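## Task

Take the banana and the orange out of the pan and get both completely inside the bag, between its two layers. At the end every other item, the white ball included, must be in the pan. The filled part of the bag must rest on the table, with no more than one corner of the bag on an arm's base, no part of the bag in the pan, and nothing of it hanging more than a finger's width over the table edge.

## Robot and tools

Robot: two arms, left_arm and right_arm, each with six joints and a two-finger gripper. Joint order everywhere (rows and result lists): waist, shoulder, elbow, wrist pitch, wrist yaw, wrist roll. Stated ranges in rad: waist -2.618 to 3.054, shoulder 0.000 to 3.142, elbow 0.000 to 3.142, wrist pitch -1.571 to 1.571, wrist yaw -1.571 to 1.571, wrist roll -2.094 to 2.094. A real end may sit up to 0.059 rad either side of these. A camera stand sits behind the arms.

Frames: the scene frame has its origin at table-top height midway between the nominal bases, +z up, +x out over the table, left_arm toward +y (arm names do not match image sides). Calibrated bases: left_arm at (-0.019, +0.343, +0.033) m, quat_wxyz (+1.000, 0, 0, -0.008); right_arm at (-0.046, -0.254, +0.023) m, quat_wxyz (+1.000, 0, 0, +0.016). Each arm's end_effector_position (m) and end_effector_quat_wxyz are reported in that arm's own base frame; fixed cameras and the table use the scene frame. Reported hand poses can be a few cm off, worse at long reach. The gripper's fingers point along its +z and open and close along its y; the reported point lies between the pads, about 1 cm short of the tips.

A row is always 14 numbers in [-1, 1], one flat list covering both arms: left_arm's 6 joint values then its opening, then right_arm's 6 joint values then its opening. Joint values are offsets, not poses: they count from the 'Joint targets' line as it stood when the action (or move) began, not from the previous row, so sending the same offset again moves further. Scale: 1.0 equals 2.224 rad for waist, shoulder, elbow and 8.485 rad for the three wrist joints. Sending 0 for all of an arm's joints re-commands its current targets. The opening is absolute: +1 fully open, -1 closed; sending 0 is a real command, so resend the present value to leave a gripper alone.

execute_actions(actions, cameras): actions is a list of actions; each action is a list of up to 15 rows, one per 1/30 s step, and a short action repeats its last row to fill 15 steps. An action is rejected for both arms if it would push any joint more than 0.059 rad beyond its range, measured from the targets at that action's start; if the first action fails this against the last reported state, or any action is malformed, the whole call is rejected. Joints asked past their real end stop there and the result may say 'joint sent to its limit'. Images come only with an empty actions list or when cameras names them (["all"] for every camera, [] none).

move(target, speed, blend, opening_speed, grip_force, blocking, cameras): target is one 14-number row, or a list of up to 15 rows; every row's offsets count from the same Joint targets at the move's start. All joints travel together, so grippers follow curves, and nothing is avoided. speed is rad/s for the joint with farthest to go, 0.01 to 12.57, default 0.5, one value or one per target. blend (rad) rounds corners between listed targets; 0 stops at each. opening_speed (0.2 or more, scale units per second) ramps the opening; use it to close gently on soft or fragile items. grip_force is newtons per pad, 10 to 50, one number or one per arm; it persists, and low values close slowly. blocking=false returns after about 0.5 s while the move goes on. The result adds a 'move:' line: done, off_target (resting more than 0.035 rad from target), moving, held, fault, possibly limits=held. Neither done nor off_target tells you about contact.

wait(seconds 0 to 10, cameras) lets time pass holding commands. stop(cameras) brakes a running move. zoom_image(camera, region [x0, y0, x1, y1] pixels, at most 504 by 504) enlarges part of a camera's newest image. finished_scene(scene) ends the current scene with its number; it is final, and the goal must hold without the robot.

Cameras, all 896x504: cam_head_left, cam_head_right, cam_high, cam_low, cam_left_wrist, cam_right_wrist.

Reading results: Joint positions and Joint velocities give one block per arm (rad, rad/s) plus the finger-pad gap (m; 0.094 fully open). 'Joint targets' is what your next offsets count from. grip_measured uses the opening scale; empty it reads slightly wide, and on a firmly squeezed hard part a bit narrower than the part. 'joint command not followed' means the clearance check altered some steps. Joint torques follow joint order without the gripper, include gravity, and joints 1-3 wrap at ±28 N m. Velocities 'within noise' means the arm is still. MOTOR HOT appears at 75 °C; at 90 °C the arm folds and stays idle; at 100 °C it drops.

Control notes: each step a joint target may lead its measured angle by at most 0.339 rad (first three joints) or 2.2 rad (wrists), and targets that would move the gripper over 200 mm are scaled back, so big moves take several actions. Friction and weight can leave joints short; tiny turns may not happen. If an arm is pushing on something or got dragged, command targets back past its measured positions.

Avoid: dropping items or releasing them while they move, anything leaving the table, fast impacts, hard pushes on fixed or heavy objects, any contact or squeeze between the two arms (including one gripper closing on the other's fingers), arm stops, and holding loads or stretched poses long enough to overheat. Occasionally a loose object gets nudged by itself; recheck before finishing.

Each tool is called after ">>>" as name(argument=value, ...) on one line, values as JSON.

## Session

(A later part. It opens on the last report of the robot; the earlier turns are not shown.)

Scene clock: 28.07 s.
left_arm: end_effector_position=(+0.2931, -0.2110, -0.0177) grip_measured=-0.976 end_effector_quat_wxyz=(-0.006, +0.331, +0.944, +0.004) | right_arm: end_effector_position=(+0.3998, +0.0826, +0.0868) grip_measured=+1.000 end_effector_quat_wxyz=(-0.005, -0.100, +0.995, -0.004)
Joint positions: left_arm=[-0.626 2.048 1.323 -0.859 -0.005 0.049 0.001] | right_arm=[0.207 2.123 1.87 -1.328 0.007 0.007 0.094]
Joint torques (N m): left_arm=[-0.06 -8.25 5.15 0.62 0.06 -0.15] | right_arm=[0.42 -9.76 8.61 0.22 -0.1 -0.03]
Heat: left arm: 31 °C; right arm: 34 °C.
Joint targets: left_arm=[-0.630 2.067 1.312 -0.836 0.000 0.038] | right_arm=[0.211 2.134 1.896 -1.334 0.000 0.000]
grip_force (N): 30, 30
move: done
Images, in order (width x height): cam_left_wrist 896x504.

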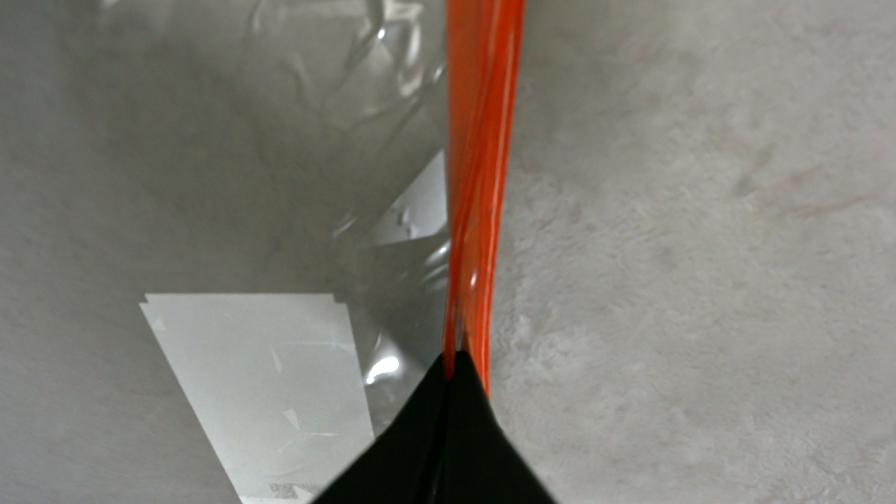

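>>> move(target=[0.0904, -0.4249, -0.2608, 0.0773, 0, 0.025, -1, -0.0094, 0.0229, 0.013, 0.0049, 0, 0.0825, 0.45], speed=0.5, cameras=["cam_head_left", "cam_high", "cam_low", "cam_left_wrist", "cam_right_wrist"])

>>> zoom_image(camera="cam_head_left", region=[240, 190, 440, 350])

>>> zoom_image(camera="cam_low", region=[340, 200, 600, 400])

Scene clock: 32.33 s.
left_arm: end_effector_position=(+0.3314, -0.1531, +0.1798) grip_measured=-0.977 end_effector_quat_wxyz=(+0.474, +0.290, +0.830, -0.045) | right_arm: end_effector_position=(+0.4123, +0.0808, +0.0757) grip_measured=+0.451 end_effector_quat_wxyz=(+0.000, +0.245, +0.970, -0.004)
Joint positions: left_arm=[-0.435 1.132 0.745 -0.191 -0.005 0.239 0.001] | right_arm=[0.197 2.17 1.898 -1.303 0.007 0.691 0.068]
Joint torques (N m): left_arm=[0.68 -4.4 7.28 2.34 0.07 0.05] | right_arm=[-0.65 -9.7 8.64 0.37 -0.06 0.12]
Heat: left arm: 31 °C; right arm: 35 °C.
Joint targets: left_arm=[-0.429 1.122 0.731 -0.180 0.000 0.250] | right_arm=[0.190 2.184 1.925 -1.292 0.000 0.700]
grip_force (N): 30, 30
move: done
Images, in order (width x height): cam_head_left 896x504, cam_high 896x504, cam_low 896x504, cam_left_wrist 896x504, cam_right_wrist 896x504.

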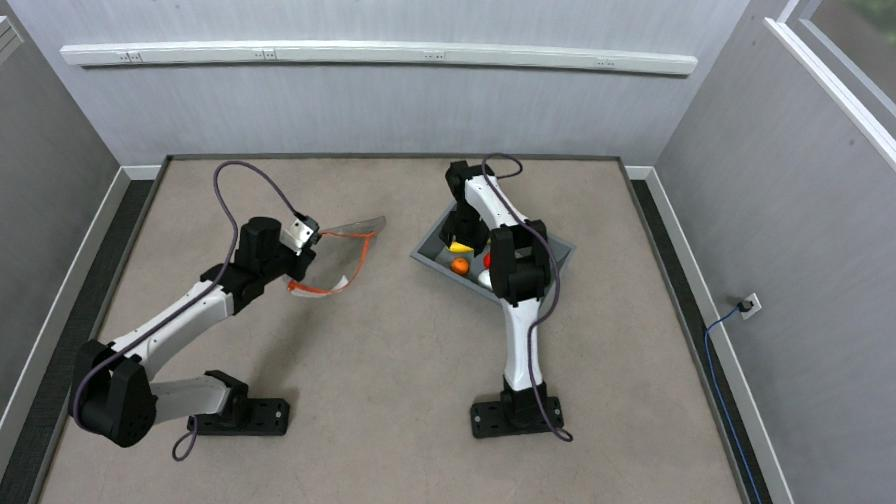

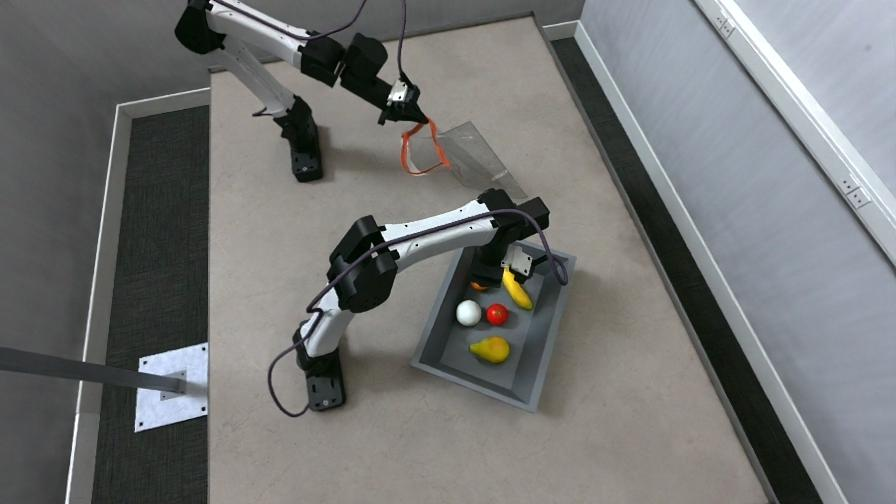

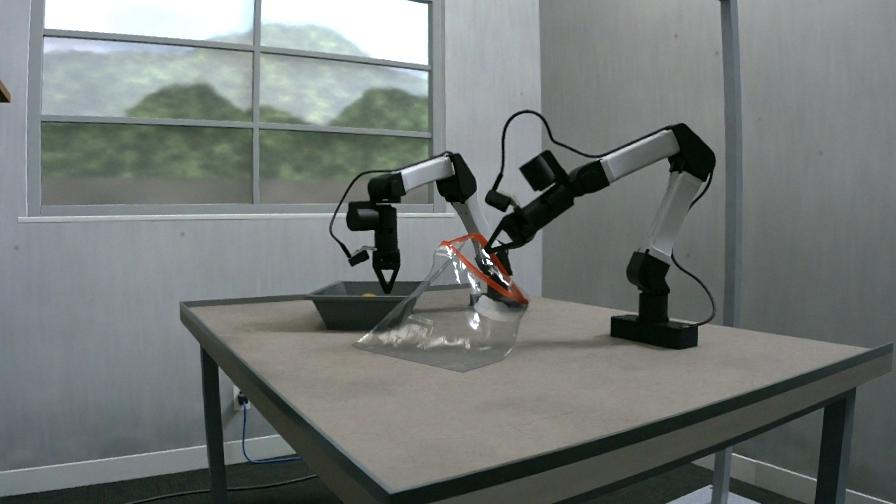

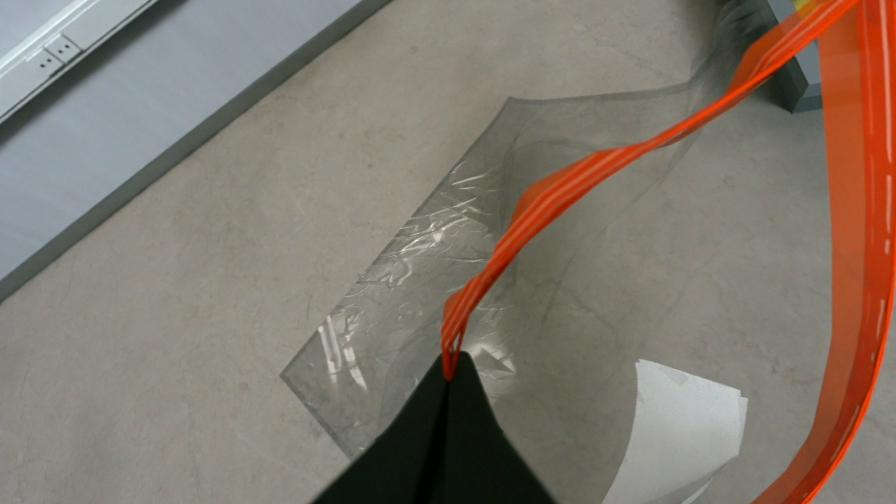

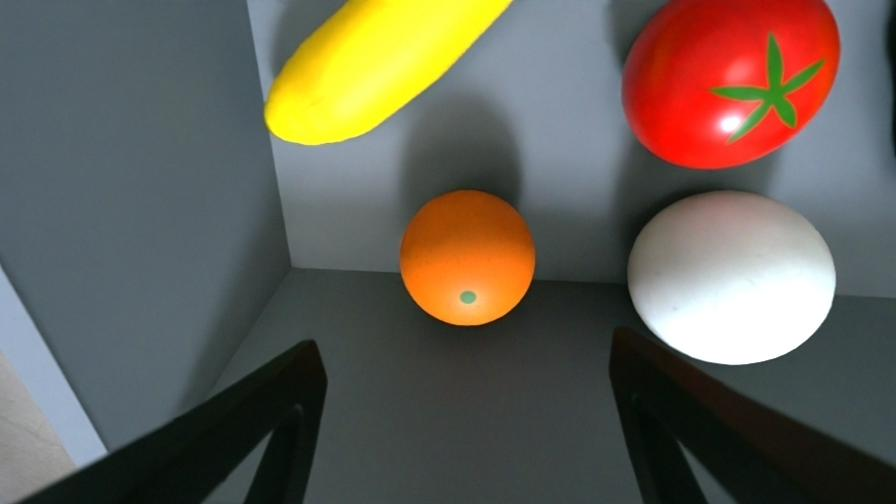

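Scaled by 2.520 from the camera's 896x504 image, which has a finer 1280x720 frame.

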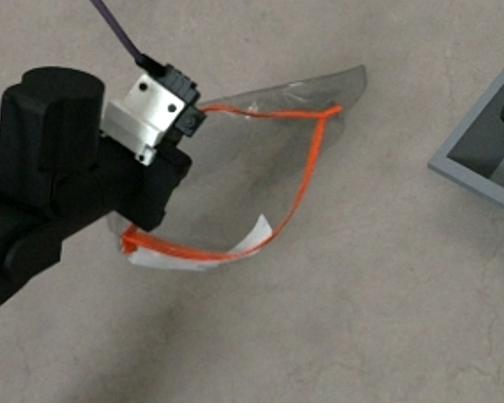

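Scaled by 1.938 from the camera's 896x504 image, which has a finer 1280x720 frame.

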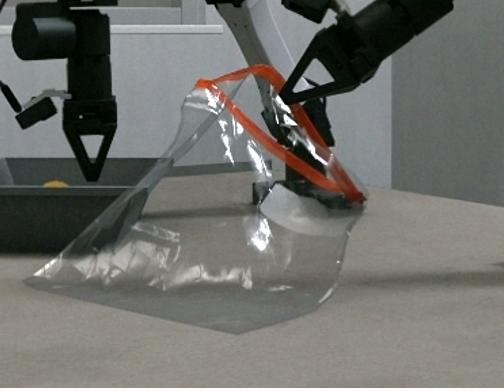

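>>> move(target=[0,0,0,0,0,0,-1,-0.0013,0.0129,-0.1157,0.0299,0,0,0.45], speed=0.5, grip_force=[30,20], cameras=["cam_right_wrist","cam_head_left","cam_head_right"])

Scene clock: 35.50 s.
left_arm: end_effector_position=(+0.3314, -0.1531, +0.1798) grip_measured=-0.977 end_effector_quat_wxyz=(+0.474, +0.290, +0.830, -0.044) | right_arm: end_effector_position=(+0.4061, +0.0795, +0.0042) grip_measured=+0.451 end_effector_quat_wxyz=(-0.006, +0.245, +0.969, -0.007)
Joint positions: left_arm=[-0.435 1.132 0.745 -0.191 -0.005 0.239 0.001] | right_arm=[0.197 2.205 1.668 -1.049 0.007 0.692 0.068]
Joint torques (N m): left_arm=[0.66 -4.41 7.25 2.34 0.06 0.05] | right_arm=[-0.91 -10.32 5.82 0.37 -0.06 0.13]
Heat: left arm: 30 °C; right arm: 36 °C.
Joint targets: left_arm=[-0.429 1.122 0.731 -0.181 0.000 0.250] | right_arm=[0.187 2.213 1.668 -1.038 0.000 0.699]
grip_force (N): 30, 20
move: done
Images, in order (width x height): cam_head_left 896x504, cam_head_right 896x504, cam_right_wrist 896x504.

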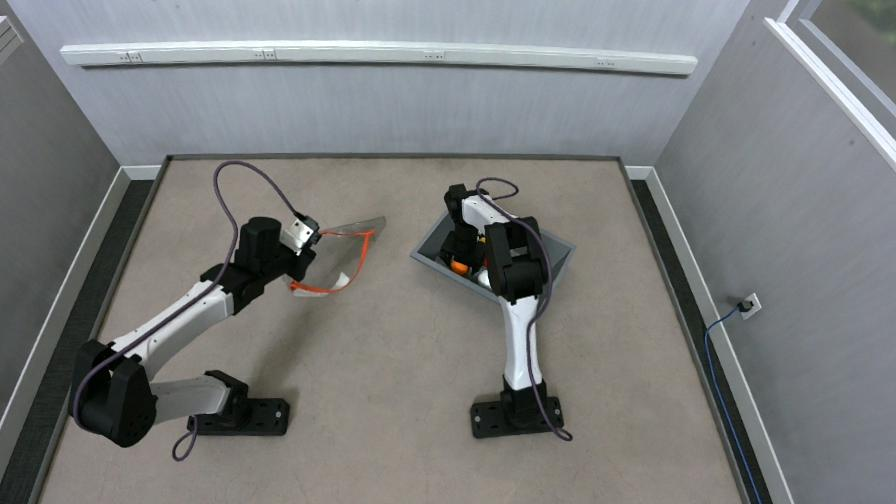

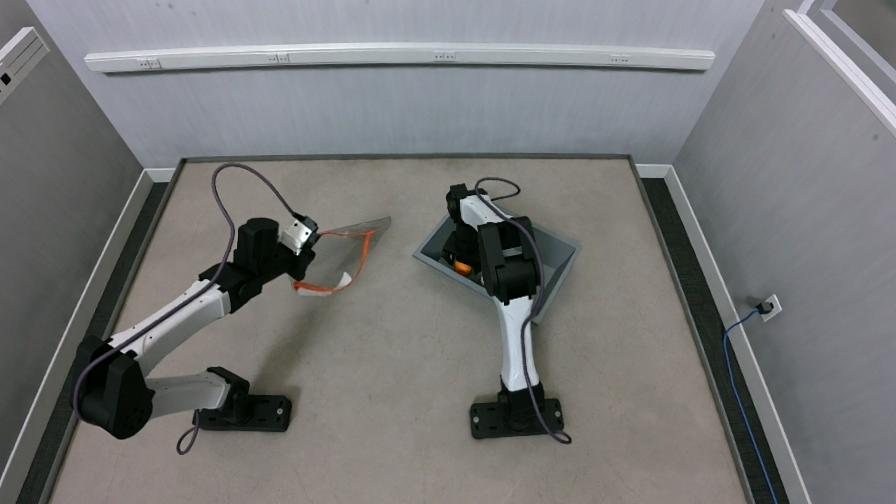

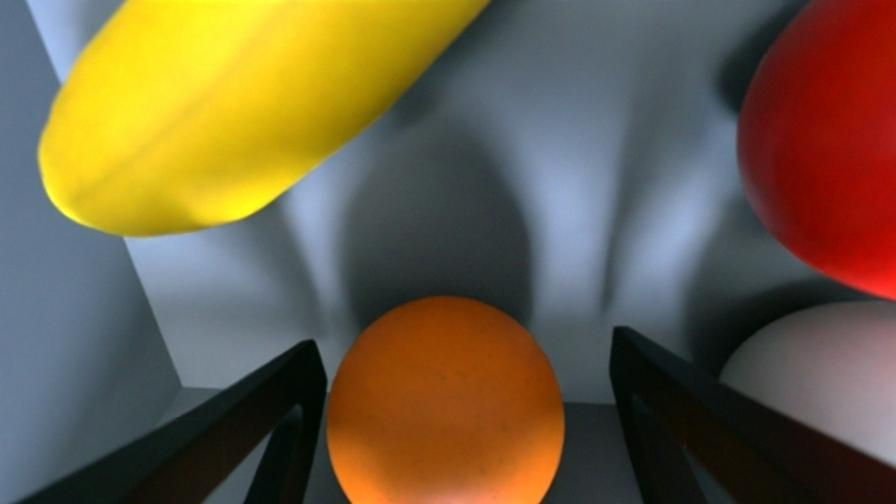

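>>> move(target=[0,0,0,0,0,0,-1,0.0135,-0.0215,-0.0214,0.0022,0,0,0.45], speed=0.4, cameras=["cam_right_wrist"])

Scene clock: 37.43 s.
left_arm: end_effector_position=(+0.3314, -0.1531, +0.1798) grip_measured=-0.977 end_effector_quat_wxyz=(+0.474, +0.290, +0.830, -0.044) | right_arm: end_effector_position=(+0.3965, +0.0833, -0.0049) grip_measured=+0.451 end_effector_quat_wxyz=(-0.016, +0.239, +0.971, -0.011)
Joint positions: left_arm=[-0.435 1.132 0.745 -0.191 -0.005 0.239 0.001] | right_arm=[0.21 2.205 1.628 -1.032 0.006 0.693 0.068]
Joint torques (N m): left_arm=[0.72 -4.42 7.27 2.34 0.06 0.03] | right_arm=[0.76 -14.26 5 0.32 -0.03 0.12]
Heat: left arm: 30 °C; right arm: 36 °C.
Joint targets: left_arm=[-0.429 1.122 0.731 -0.181 0.000 0.250] | right_arm=[0.217 2.165 1.620 -1.019 0.000 0.700]
grip_force (N): 30, 20
move: off_target (right_arm); right_arm: the shoulder is farthest, 0.040 rad from its target
Images, in order (width x height): cam_right_wrist 896x504.

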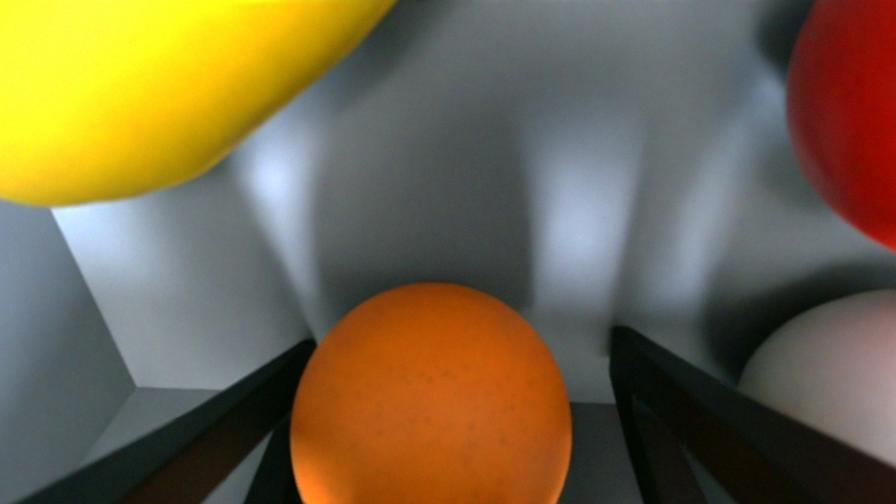

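>>> move(target=[0,0,0,0,0,0,-1,0.0081,-0.0067,0.0135,0,0,0,0.45], speed=0.4, cameras=["cam_right_wrist"])

Scene clock: 38.87 s.
left_arm: end_effector_position=(+0.3314, -0.1531, +0.1798) grip_measured=-0.977 end_effector_quat_wxyz=(+0.474, +0.290, +0.830, -0.044) | right_arm: end_effector_position=(+0.3966, +0.0907, -0.0041) grip_measured=+0.451 end_effector_quat_wxyz=(-0.012, +0.231, +0.973, -0.009)
Joint positions: left_arm=[-0.435 1.132 0.745 -0.191 -0.005 0.239 0.001] | right_arm=[0.227 2.202 1.628 -1.026 0.006 0.694 0.068]
Joint torques (N m): left_arm=[0.68 -4.41 7.28 2.34 0.07 0.03] | right_arm=[0.84 -15.6 7.87 0.28 -0.05 0.11]
Heat: left arm: 30 °C; right arm: 37 °C.
Joint targets: left_arm=[-0.429 1.122 0.731 -0.181 0.000 0.250] | right_arm=[0.235 2.150 1.650 -1.019 0.000 0.700]
grip_force (N): 30, 20
move: off_target (right_arm); right_arm: the shoulder is farthest, 0.052 rad from its target
Images, in order (width x height): cam_right_wrist 896x504.

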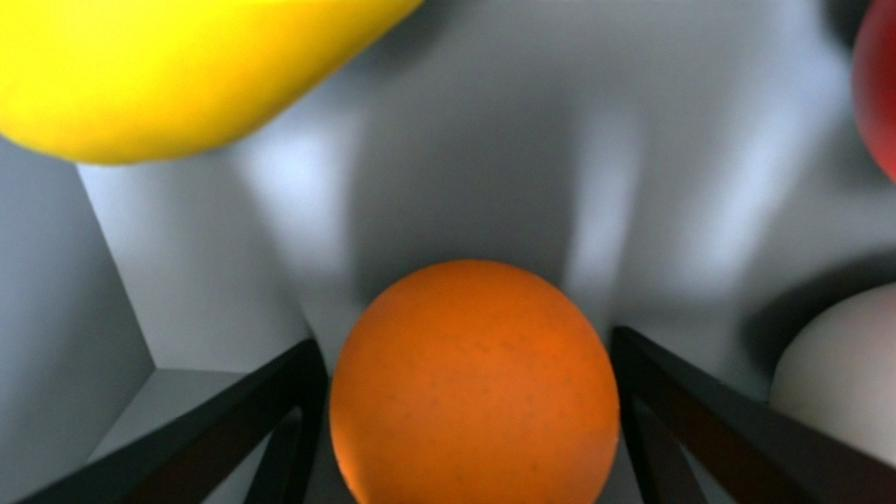

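>>> move(target=[0,0,0,0,0,0,-1,0,0.004,0,0,0,0,0.0], speed=0.3, opening_speed=0.5, cameras=["cam_right_wrist"])

Scene clock: 41.03 s.
left_arm: end_effector_position=(+0.3314, -0.1531, +0.1798) grip_measured=-0.977 end_effector_quat_wxyz=(+0.474, +0.290, +0.830, -0.044) | right_arm: end_effector_position=(+0.3966, +0.0907, -0.0041) grip_measured=+0.002 end_effector_quat_wxyz=(-0.012, +0.231, +0.973, -0.009)
Joint positions: left_arm=[-0.435 1.132 0.745 -0.191 -0.005 0.239 0.001] | right_arm=[0.227 2.202 1.628 -1.026 0.006 0.694 0.047]
Joint torques (N m): left_arm=[0.7 -4.42 7.3 2.34 0.06 0.04] | right_arm=[0.76 -14.68 7.86 0.28 -0.05 0.12]
Heat: left arm: 30 °C; right arm: 38 °C.
Joint targets: left_arm=[-0.429 1.122 0.731 -0.181 0.000 0.250] | right_arm=[0.235 2.159 1.650 -1.020 0.000 0.700]
grip_force (N): 30, 20
move: off_target (right_arm); right_arm: the shoulder is farthest, 0.044 rad from its target
Images, in order (width x height): cam_right_wrist 896x504.

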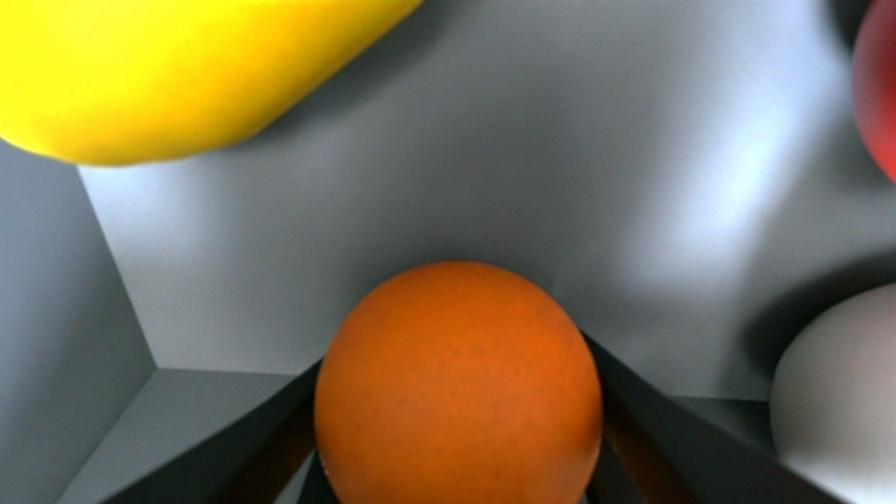

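>>> move(target=[0,0,0,0,0,0,-1,0,0,0,0,0,0,-0.1], speed=0.3, opening_speed=0.5, cameras=["cam_right_wrist"])

Scene clock: 42.13 s.
left_arm: end_effector_position=(+0.3314, -0.1531, +0.1798) grip_measured=-0.977 end_effector_quat_wxyz=(+0.474, +0.290, +0.830, -0.044) | right_arm: end_effector_position=(+0.3966, +0.0907, -0.0041) grip_measured=-0.092 end_effector_quat_wxyz=(-0.012, +0.231, +0.973, -0.009)
Joint positions: left_arm=[-0.435 1.132 0.745 -0.191 -0.005 0.239 0.001] | right_arm=[0.227 2.202 1.628 -1.026 0.006 0.694 0.043]
Joint torques (N m): left_arm=[0.69 -4.37 7.24 2.33 0.06 0.04] | right_arm=[0.76 -14.67 7.87 0.28 -0.05 0.12]
Heat: left arm: 29 °C; right arm: 39 °C.
Joint targets: left_arm=[-0.429 1.122 0.731 -0.181 0.000 0.250] | right_arm=[0.235 2.159 1.650 -1.020 0.000 0.700]
grip_force (N): 30, 20
move: off_target (right_arm); right_arm: the shoulder is farthest, 0.043 rad from its target
Images, in order (width x height): cam_right_wrist 896x504.

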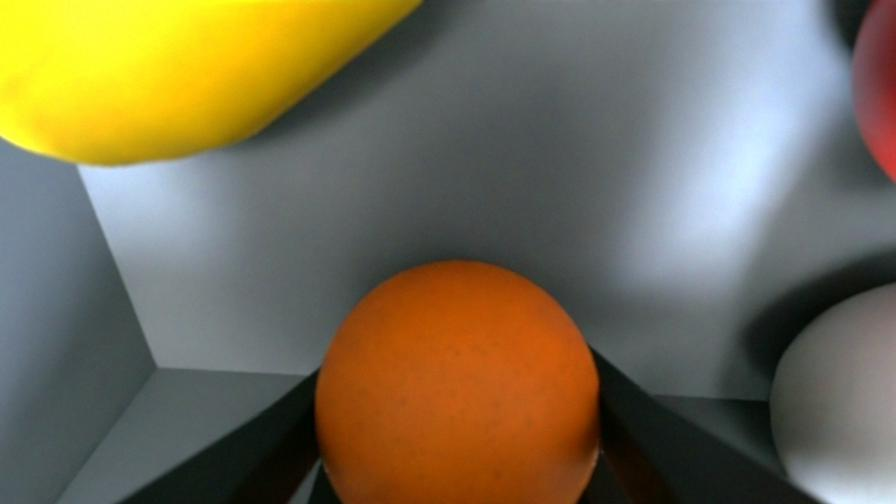

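>>> move(target=[0,0,0,0,0,0,-1,0,-0.0099,0.0256,-0.0104,0,0,-0.12], speed=0.2, cameras=["cam_right_wrist"])

Scene clock: 44.40 s.
left_arm: end_effector_position=(+0.3314, -0.1531, +0.1798) grip_measured=-0.977 end_effector_quat_wxyz=(+0.474, +0.290, +0.830, -0.044) | right_arm: end_effector_position=(+0.3977, +0.0910, +0.0155) grip_measured=-0.107 end_effector_quat_wxyz=(-0.013, +0.231, +0.973, -0.010)
Joint positions: left_arm=[-0.435 1.132 0.745 -0.191 -0.005 0.239 0.001] | right_arm=[0.227 2.187 1.684 -1.101 0.006 0.694 0.042]
Joint torques (N m): left_arm=[0.66 -4.44 7.31 2.33 0.07 0.03] | right_arm=[0.76 -15.24 8.09 0.16 -0.05 0.12]
Heat: left arm: 29 °C; right arm: 40 °C.
Joint targets: left_arm=[-0.429 1.122 0.731 -0.181 0.000 0.250] | right_arm=[0.235 2.137 1.707 -1.108 0.000 0.700]
grip_force (N): 30, 20
move: off_target (right_arm); right_arm: the shoulder is farthest, 0.050 rad from its target
Images, in order (width x height): cam_right_wrist 896x504.

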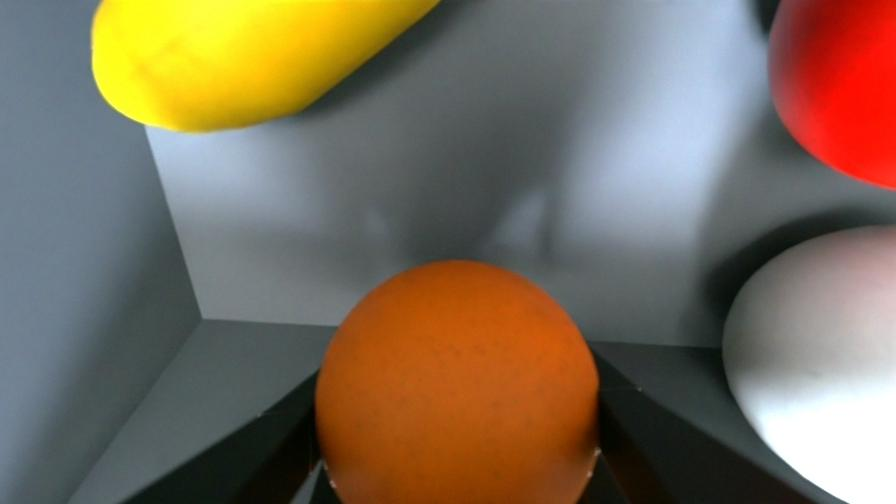

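>>> move(target=[0,0,0,0,0,0,-1,0,-0.0517,0.170,-0.0462,0,0,-0.17], speed=0.6, cameras=["cam_right_wrist","cam_head_left","cam_head_right","cam_high","cam_low"])

>>> zoom_image(camera="cam_head_left", region=[270, 180, 510, 320])

>>> zoom_image(camera="cam_high", region=[200, 100, 700, 400])

Scene clock: 46.63 s.
left_arm: end_effector_position=(+0.3314, -0.1531, +0.1798) grip_measured=-0.977 end_effector_quat_wxyz=(+0.474, +0.290, +0.830, -0.044) | right_arm: end_effector_position=(+0.3986, +0.0912, +0.1622) grip_measured=-0.107 end_effector_quat_wxyz=(+0.040, +0.231, +0.972, +0.016)
Joint positions: left_arm=[-0.435 1.132 0.745 -0.191 -0.005 0.239 0.001] | right_arm=[0.227 2.056 2.066 -1.494 0.006 0.694 0.042]
Joint torques (N m): left_arm=[0.68 -4.38 7.28 2.34 0.05 0.04] | right_arm=[0.75 -13.04 7.94 0.36 -0.04 0.11]
Heat: left arm: 29 °C; right arm: 42 °C.
Joint targets: left_arm=[-0.429 1.122 0.731 -0.181 0.000 0.250] | right_arm=[0.235 2.022 2.085 -1.500 0.000 0.700]
grip_force (N): 30, 20
move: done
Images, in order (width x height): cam_head_left 896x504, cam_head_right 896x504, cam_high 896x504, cam_low 896x504, cam_right_wrist 896x504.

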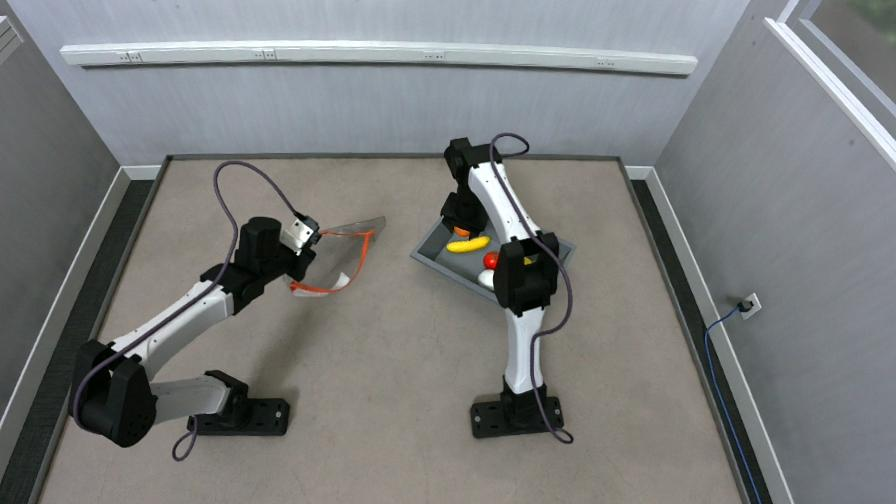

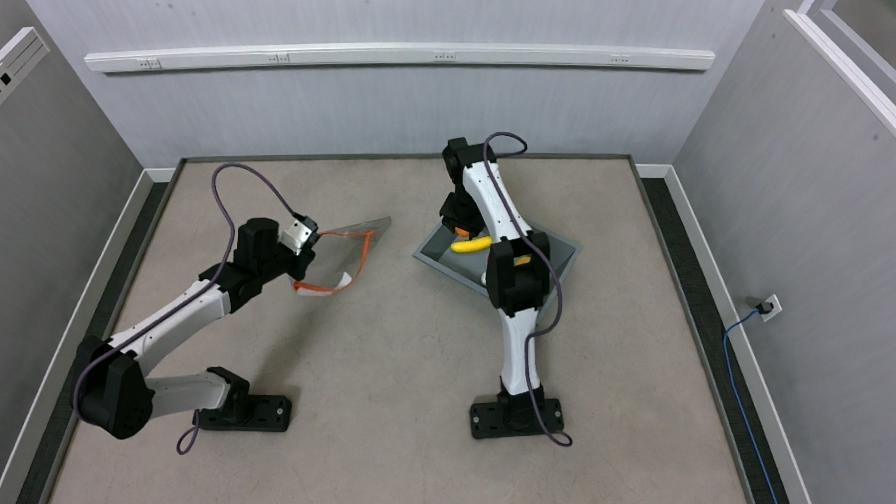

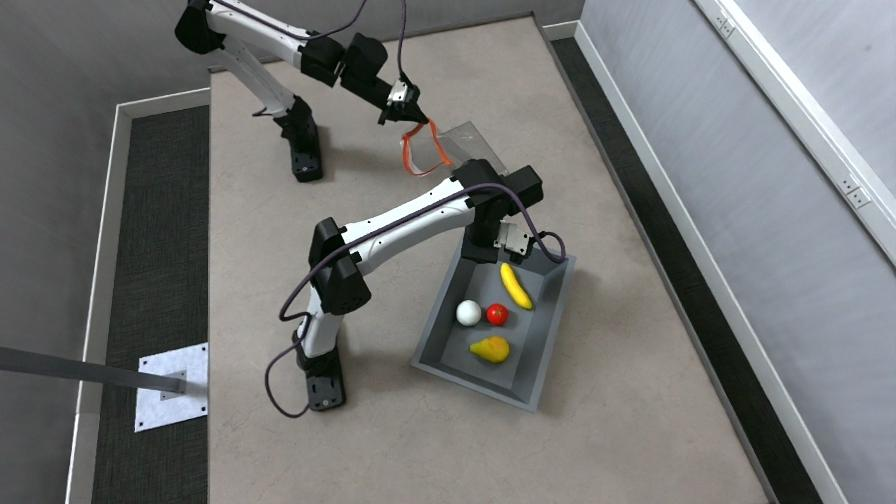

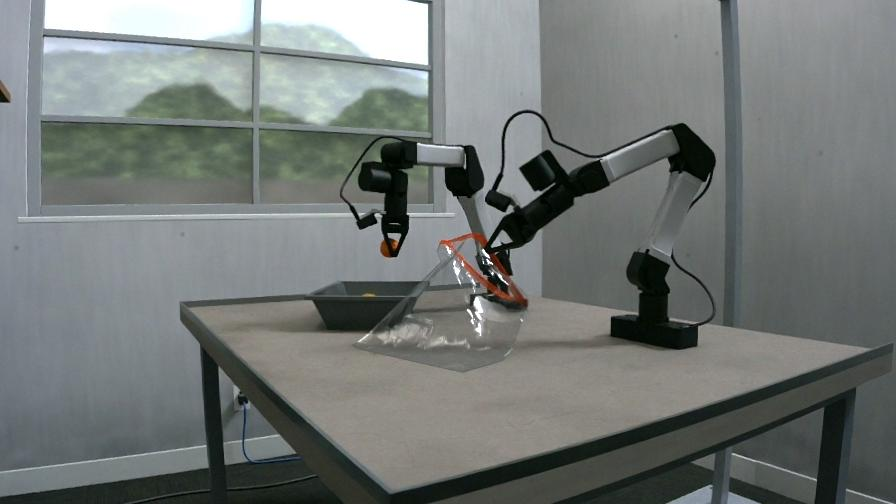

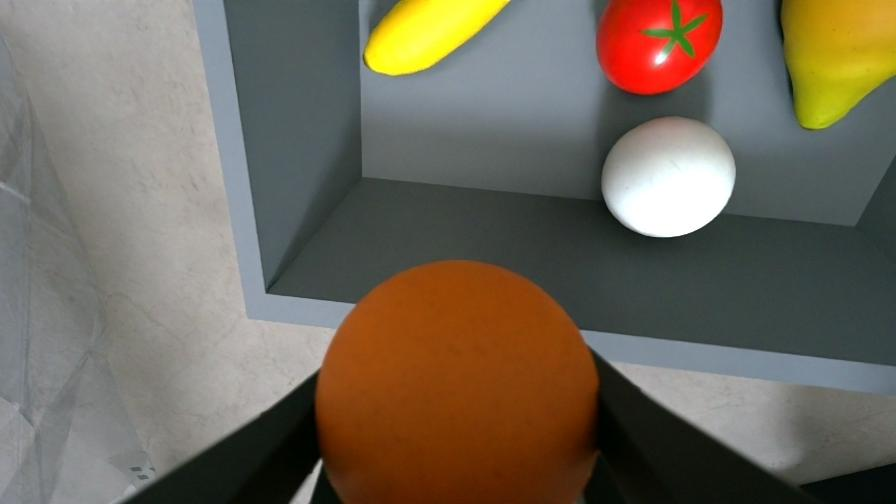

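Scaled by 2.100 from the camera's 896x504 image, which has a finer 1280x720 frame.

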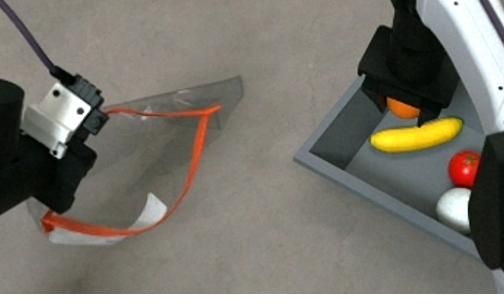

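Scaled by 1.008 from the camera's 896x504 image, which has a finer 1280x720 frame.

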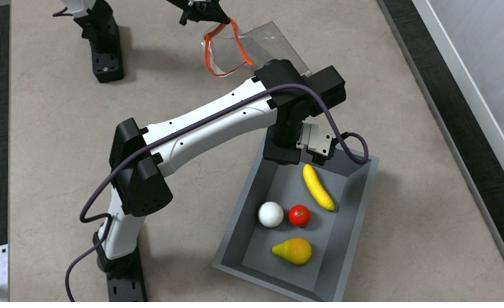

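>>> zoom_image(camera="cam_low", region=[330, 180, 630, 380])

>>> zoom_image(camera="cam_high", region=[370, 70, 550, 220])

Scaled by 1.680 from the camera's 896x504 image, which has a finer 1280x720 frame.

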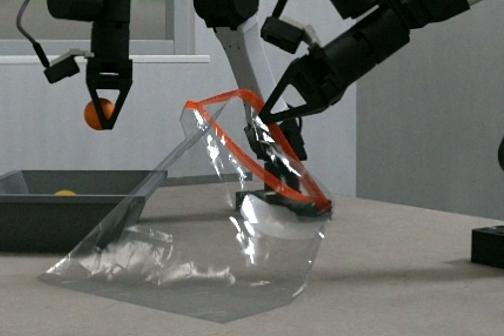

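Scaled by 2.800 from the camera's 896x504 image, which has a finer 1280x720 frame.

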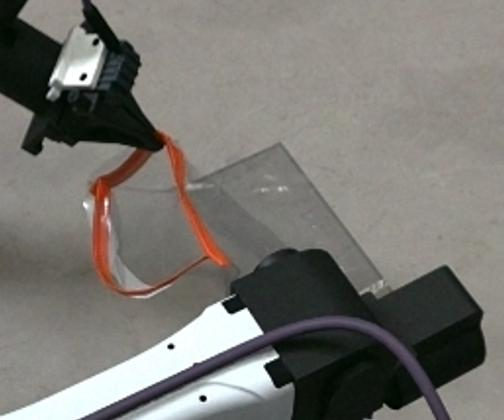

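>>> move(target=[[0,0,0,0,0,0,-1,0.1192,-0.2937,-0.3907,0.0887,0,-0.165,-0.17],[0,0,0,0,0,0,-1,0.2347,-0.1637,-0.4248,0.1601,0,-0.2593,-0.17]], speed=1.0, blend=0.15, cameras=["cam_right_wrist","cam_head_left","cam_head_right","cam_high","cam_low"])

>>> zoom_image(camera="cam_head_left", region=[250, 170, 490, 330])

>>> zoom_image(camera="cam_low", region=[330, 180, 630, 380])

>>> zoom_image(camera="cam_high", region=[350, 60, 550, 220])

Scene clock: 53.77 s.
left_arm: end_effector_position=(+0.3314, -0.1531, +0.1798) grip_measured=-0.977 end_effector_quat_wxyz=(+0.474, +0.290, +0.830, -0.044) | right_arm: end_effector_position=(+0.3495, +0.3263, +0.1549) grip_measured=-0.107 end_effector_quat_wxyz=(-0.404, +0.812, -0.391, +0.159)
Joint positions: left_arm=[-0.435 1.132 0.745 -0.191 -0.005 0.239 0.001] | right_arm=[0.753 1.651 1.141 -0.163 0.006 -1.493 0.042]
Joint torques (N m): left_arm=[0.69 -4.44 7.28 2.33 0.07 0.04] | right_arm=[0.4 -7.15 7.13 1.88 -0.12 0.1]
Heat: left arm: 30 °C; right arm: 43 °C.
Joint targets: left_arm=[-0.429 1.122 0.731 -0.181 0.000 0.250] | right_arm=[0.757 1.658 1.140 -0.142 0.000 -1.500]
grip_force (N): 30, 20
move: done
Images, in order (width x height): cam_head_left 896x504, cam_head_right 896x504, cam_high 896x504, cam_low 896x504, cam_right_wrist 896x504.

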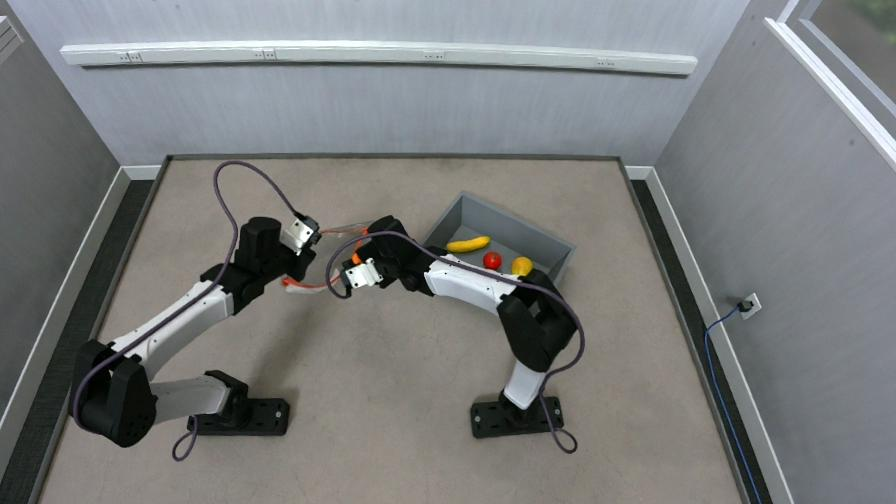

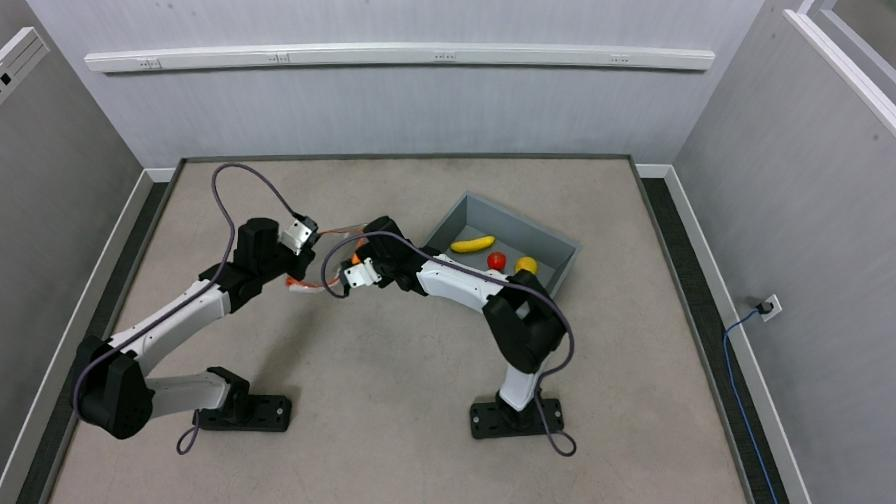

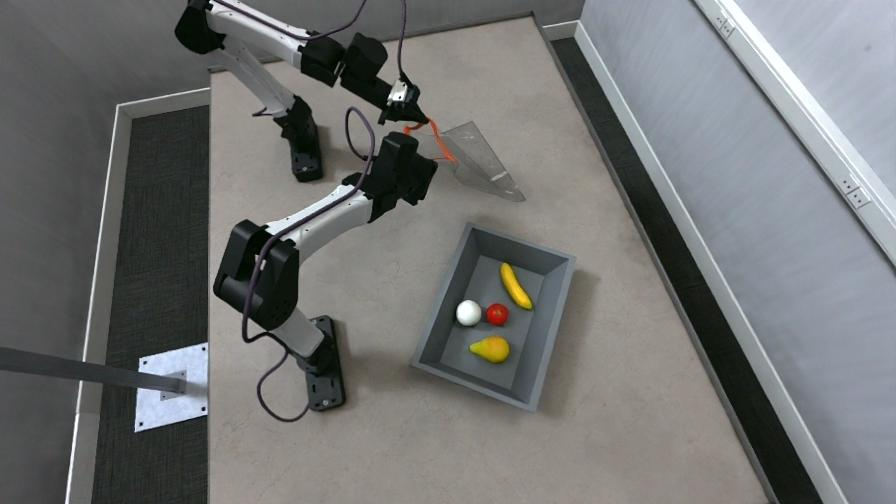

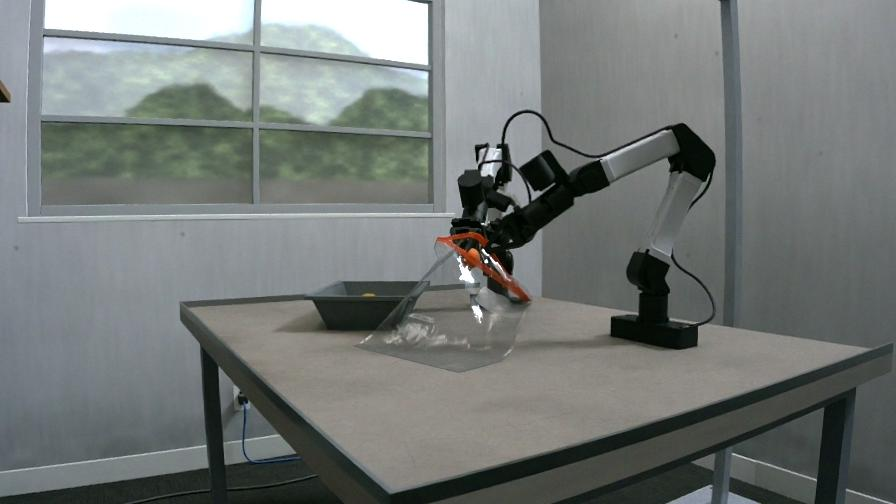

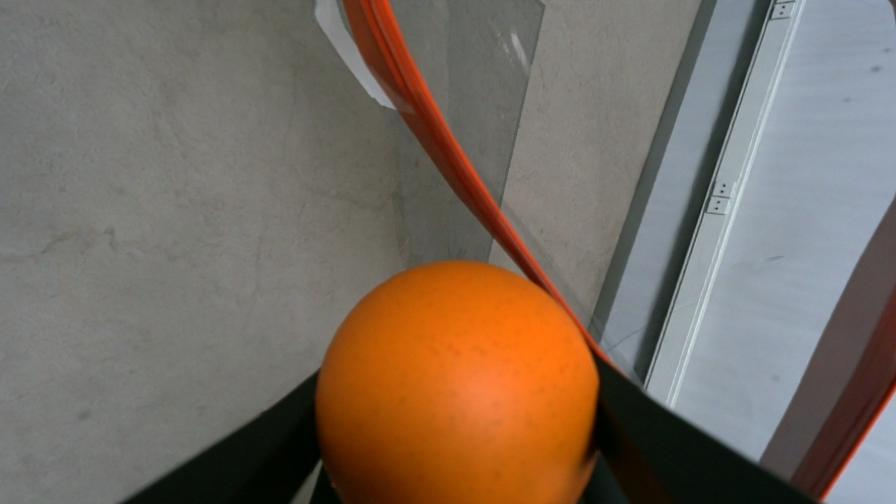

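Scaled by 2.100 from the camera's 896x504 image, which has a finer 1280x720 frame.

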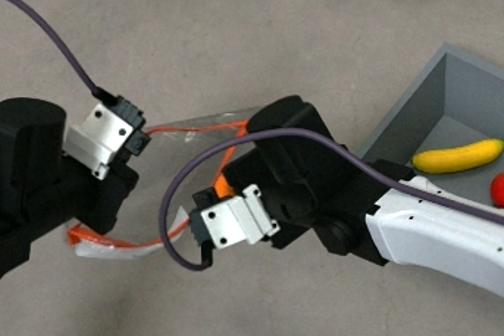

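Scaled by 1.680 from the camera's 896x504 image, which has a finer 1280x720 frame.

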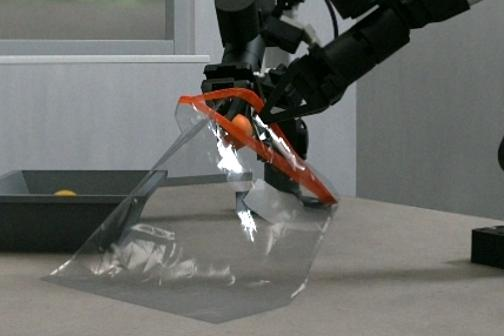

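Scaled by 2.520 from the camera's 896x504 image, which has a finer 1280x720 frame.

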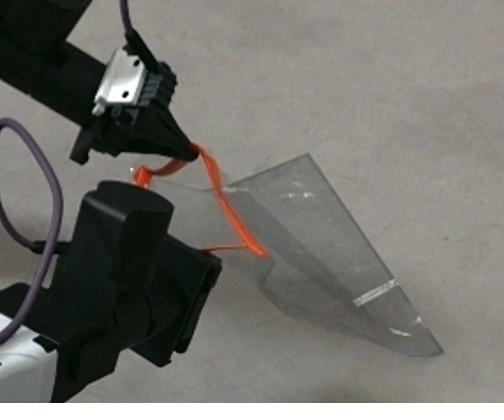

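>>> zoom_image(camera="cam_right_wrist", region=[392, 0, 896, 504])

>>> zoom_image(camera="cam_head_right", region=[250, 170, 490, 330])

>>> zoom_image(camera="cam_low", region=[420, 210, 560, 320])

Scaled by 1.000.

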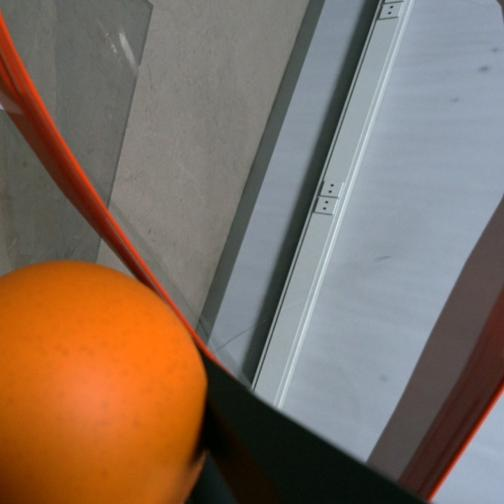

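Scaled by 2.100 from the camera's 896x504 image, which has a finer 1280x720 frame.

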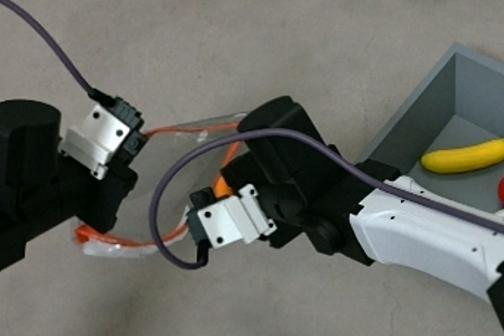

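Scaled by 3.600 from the camera's 896x504 image, which has a finer 1280x720 frame.

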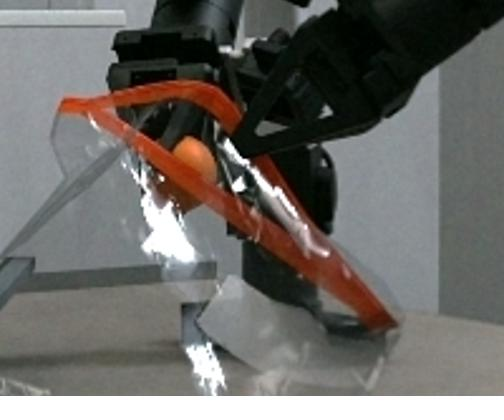

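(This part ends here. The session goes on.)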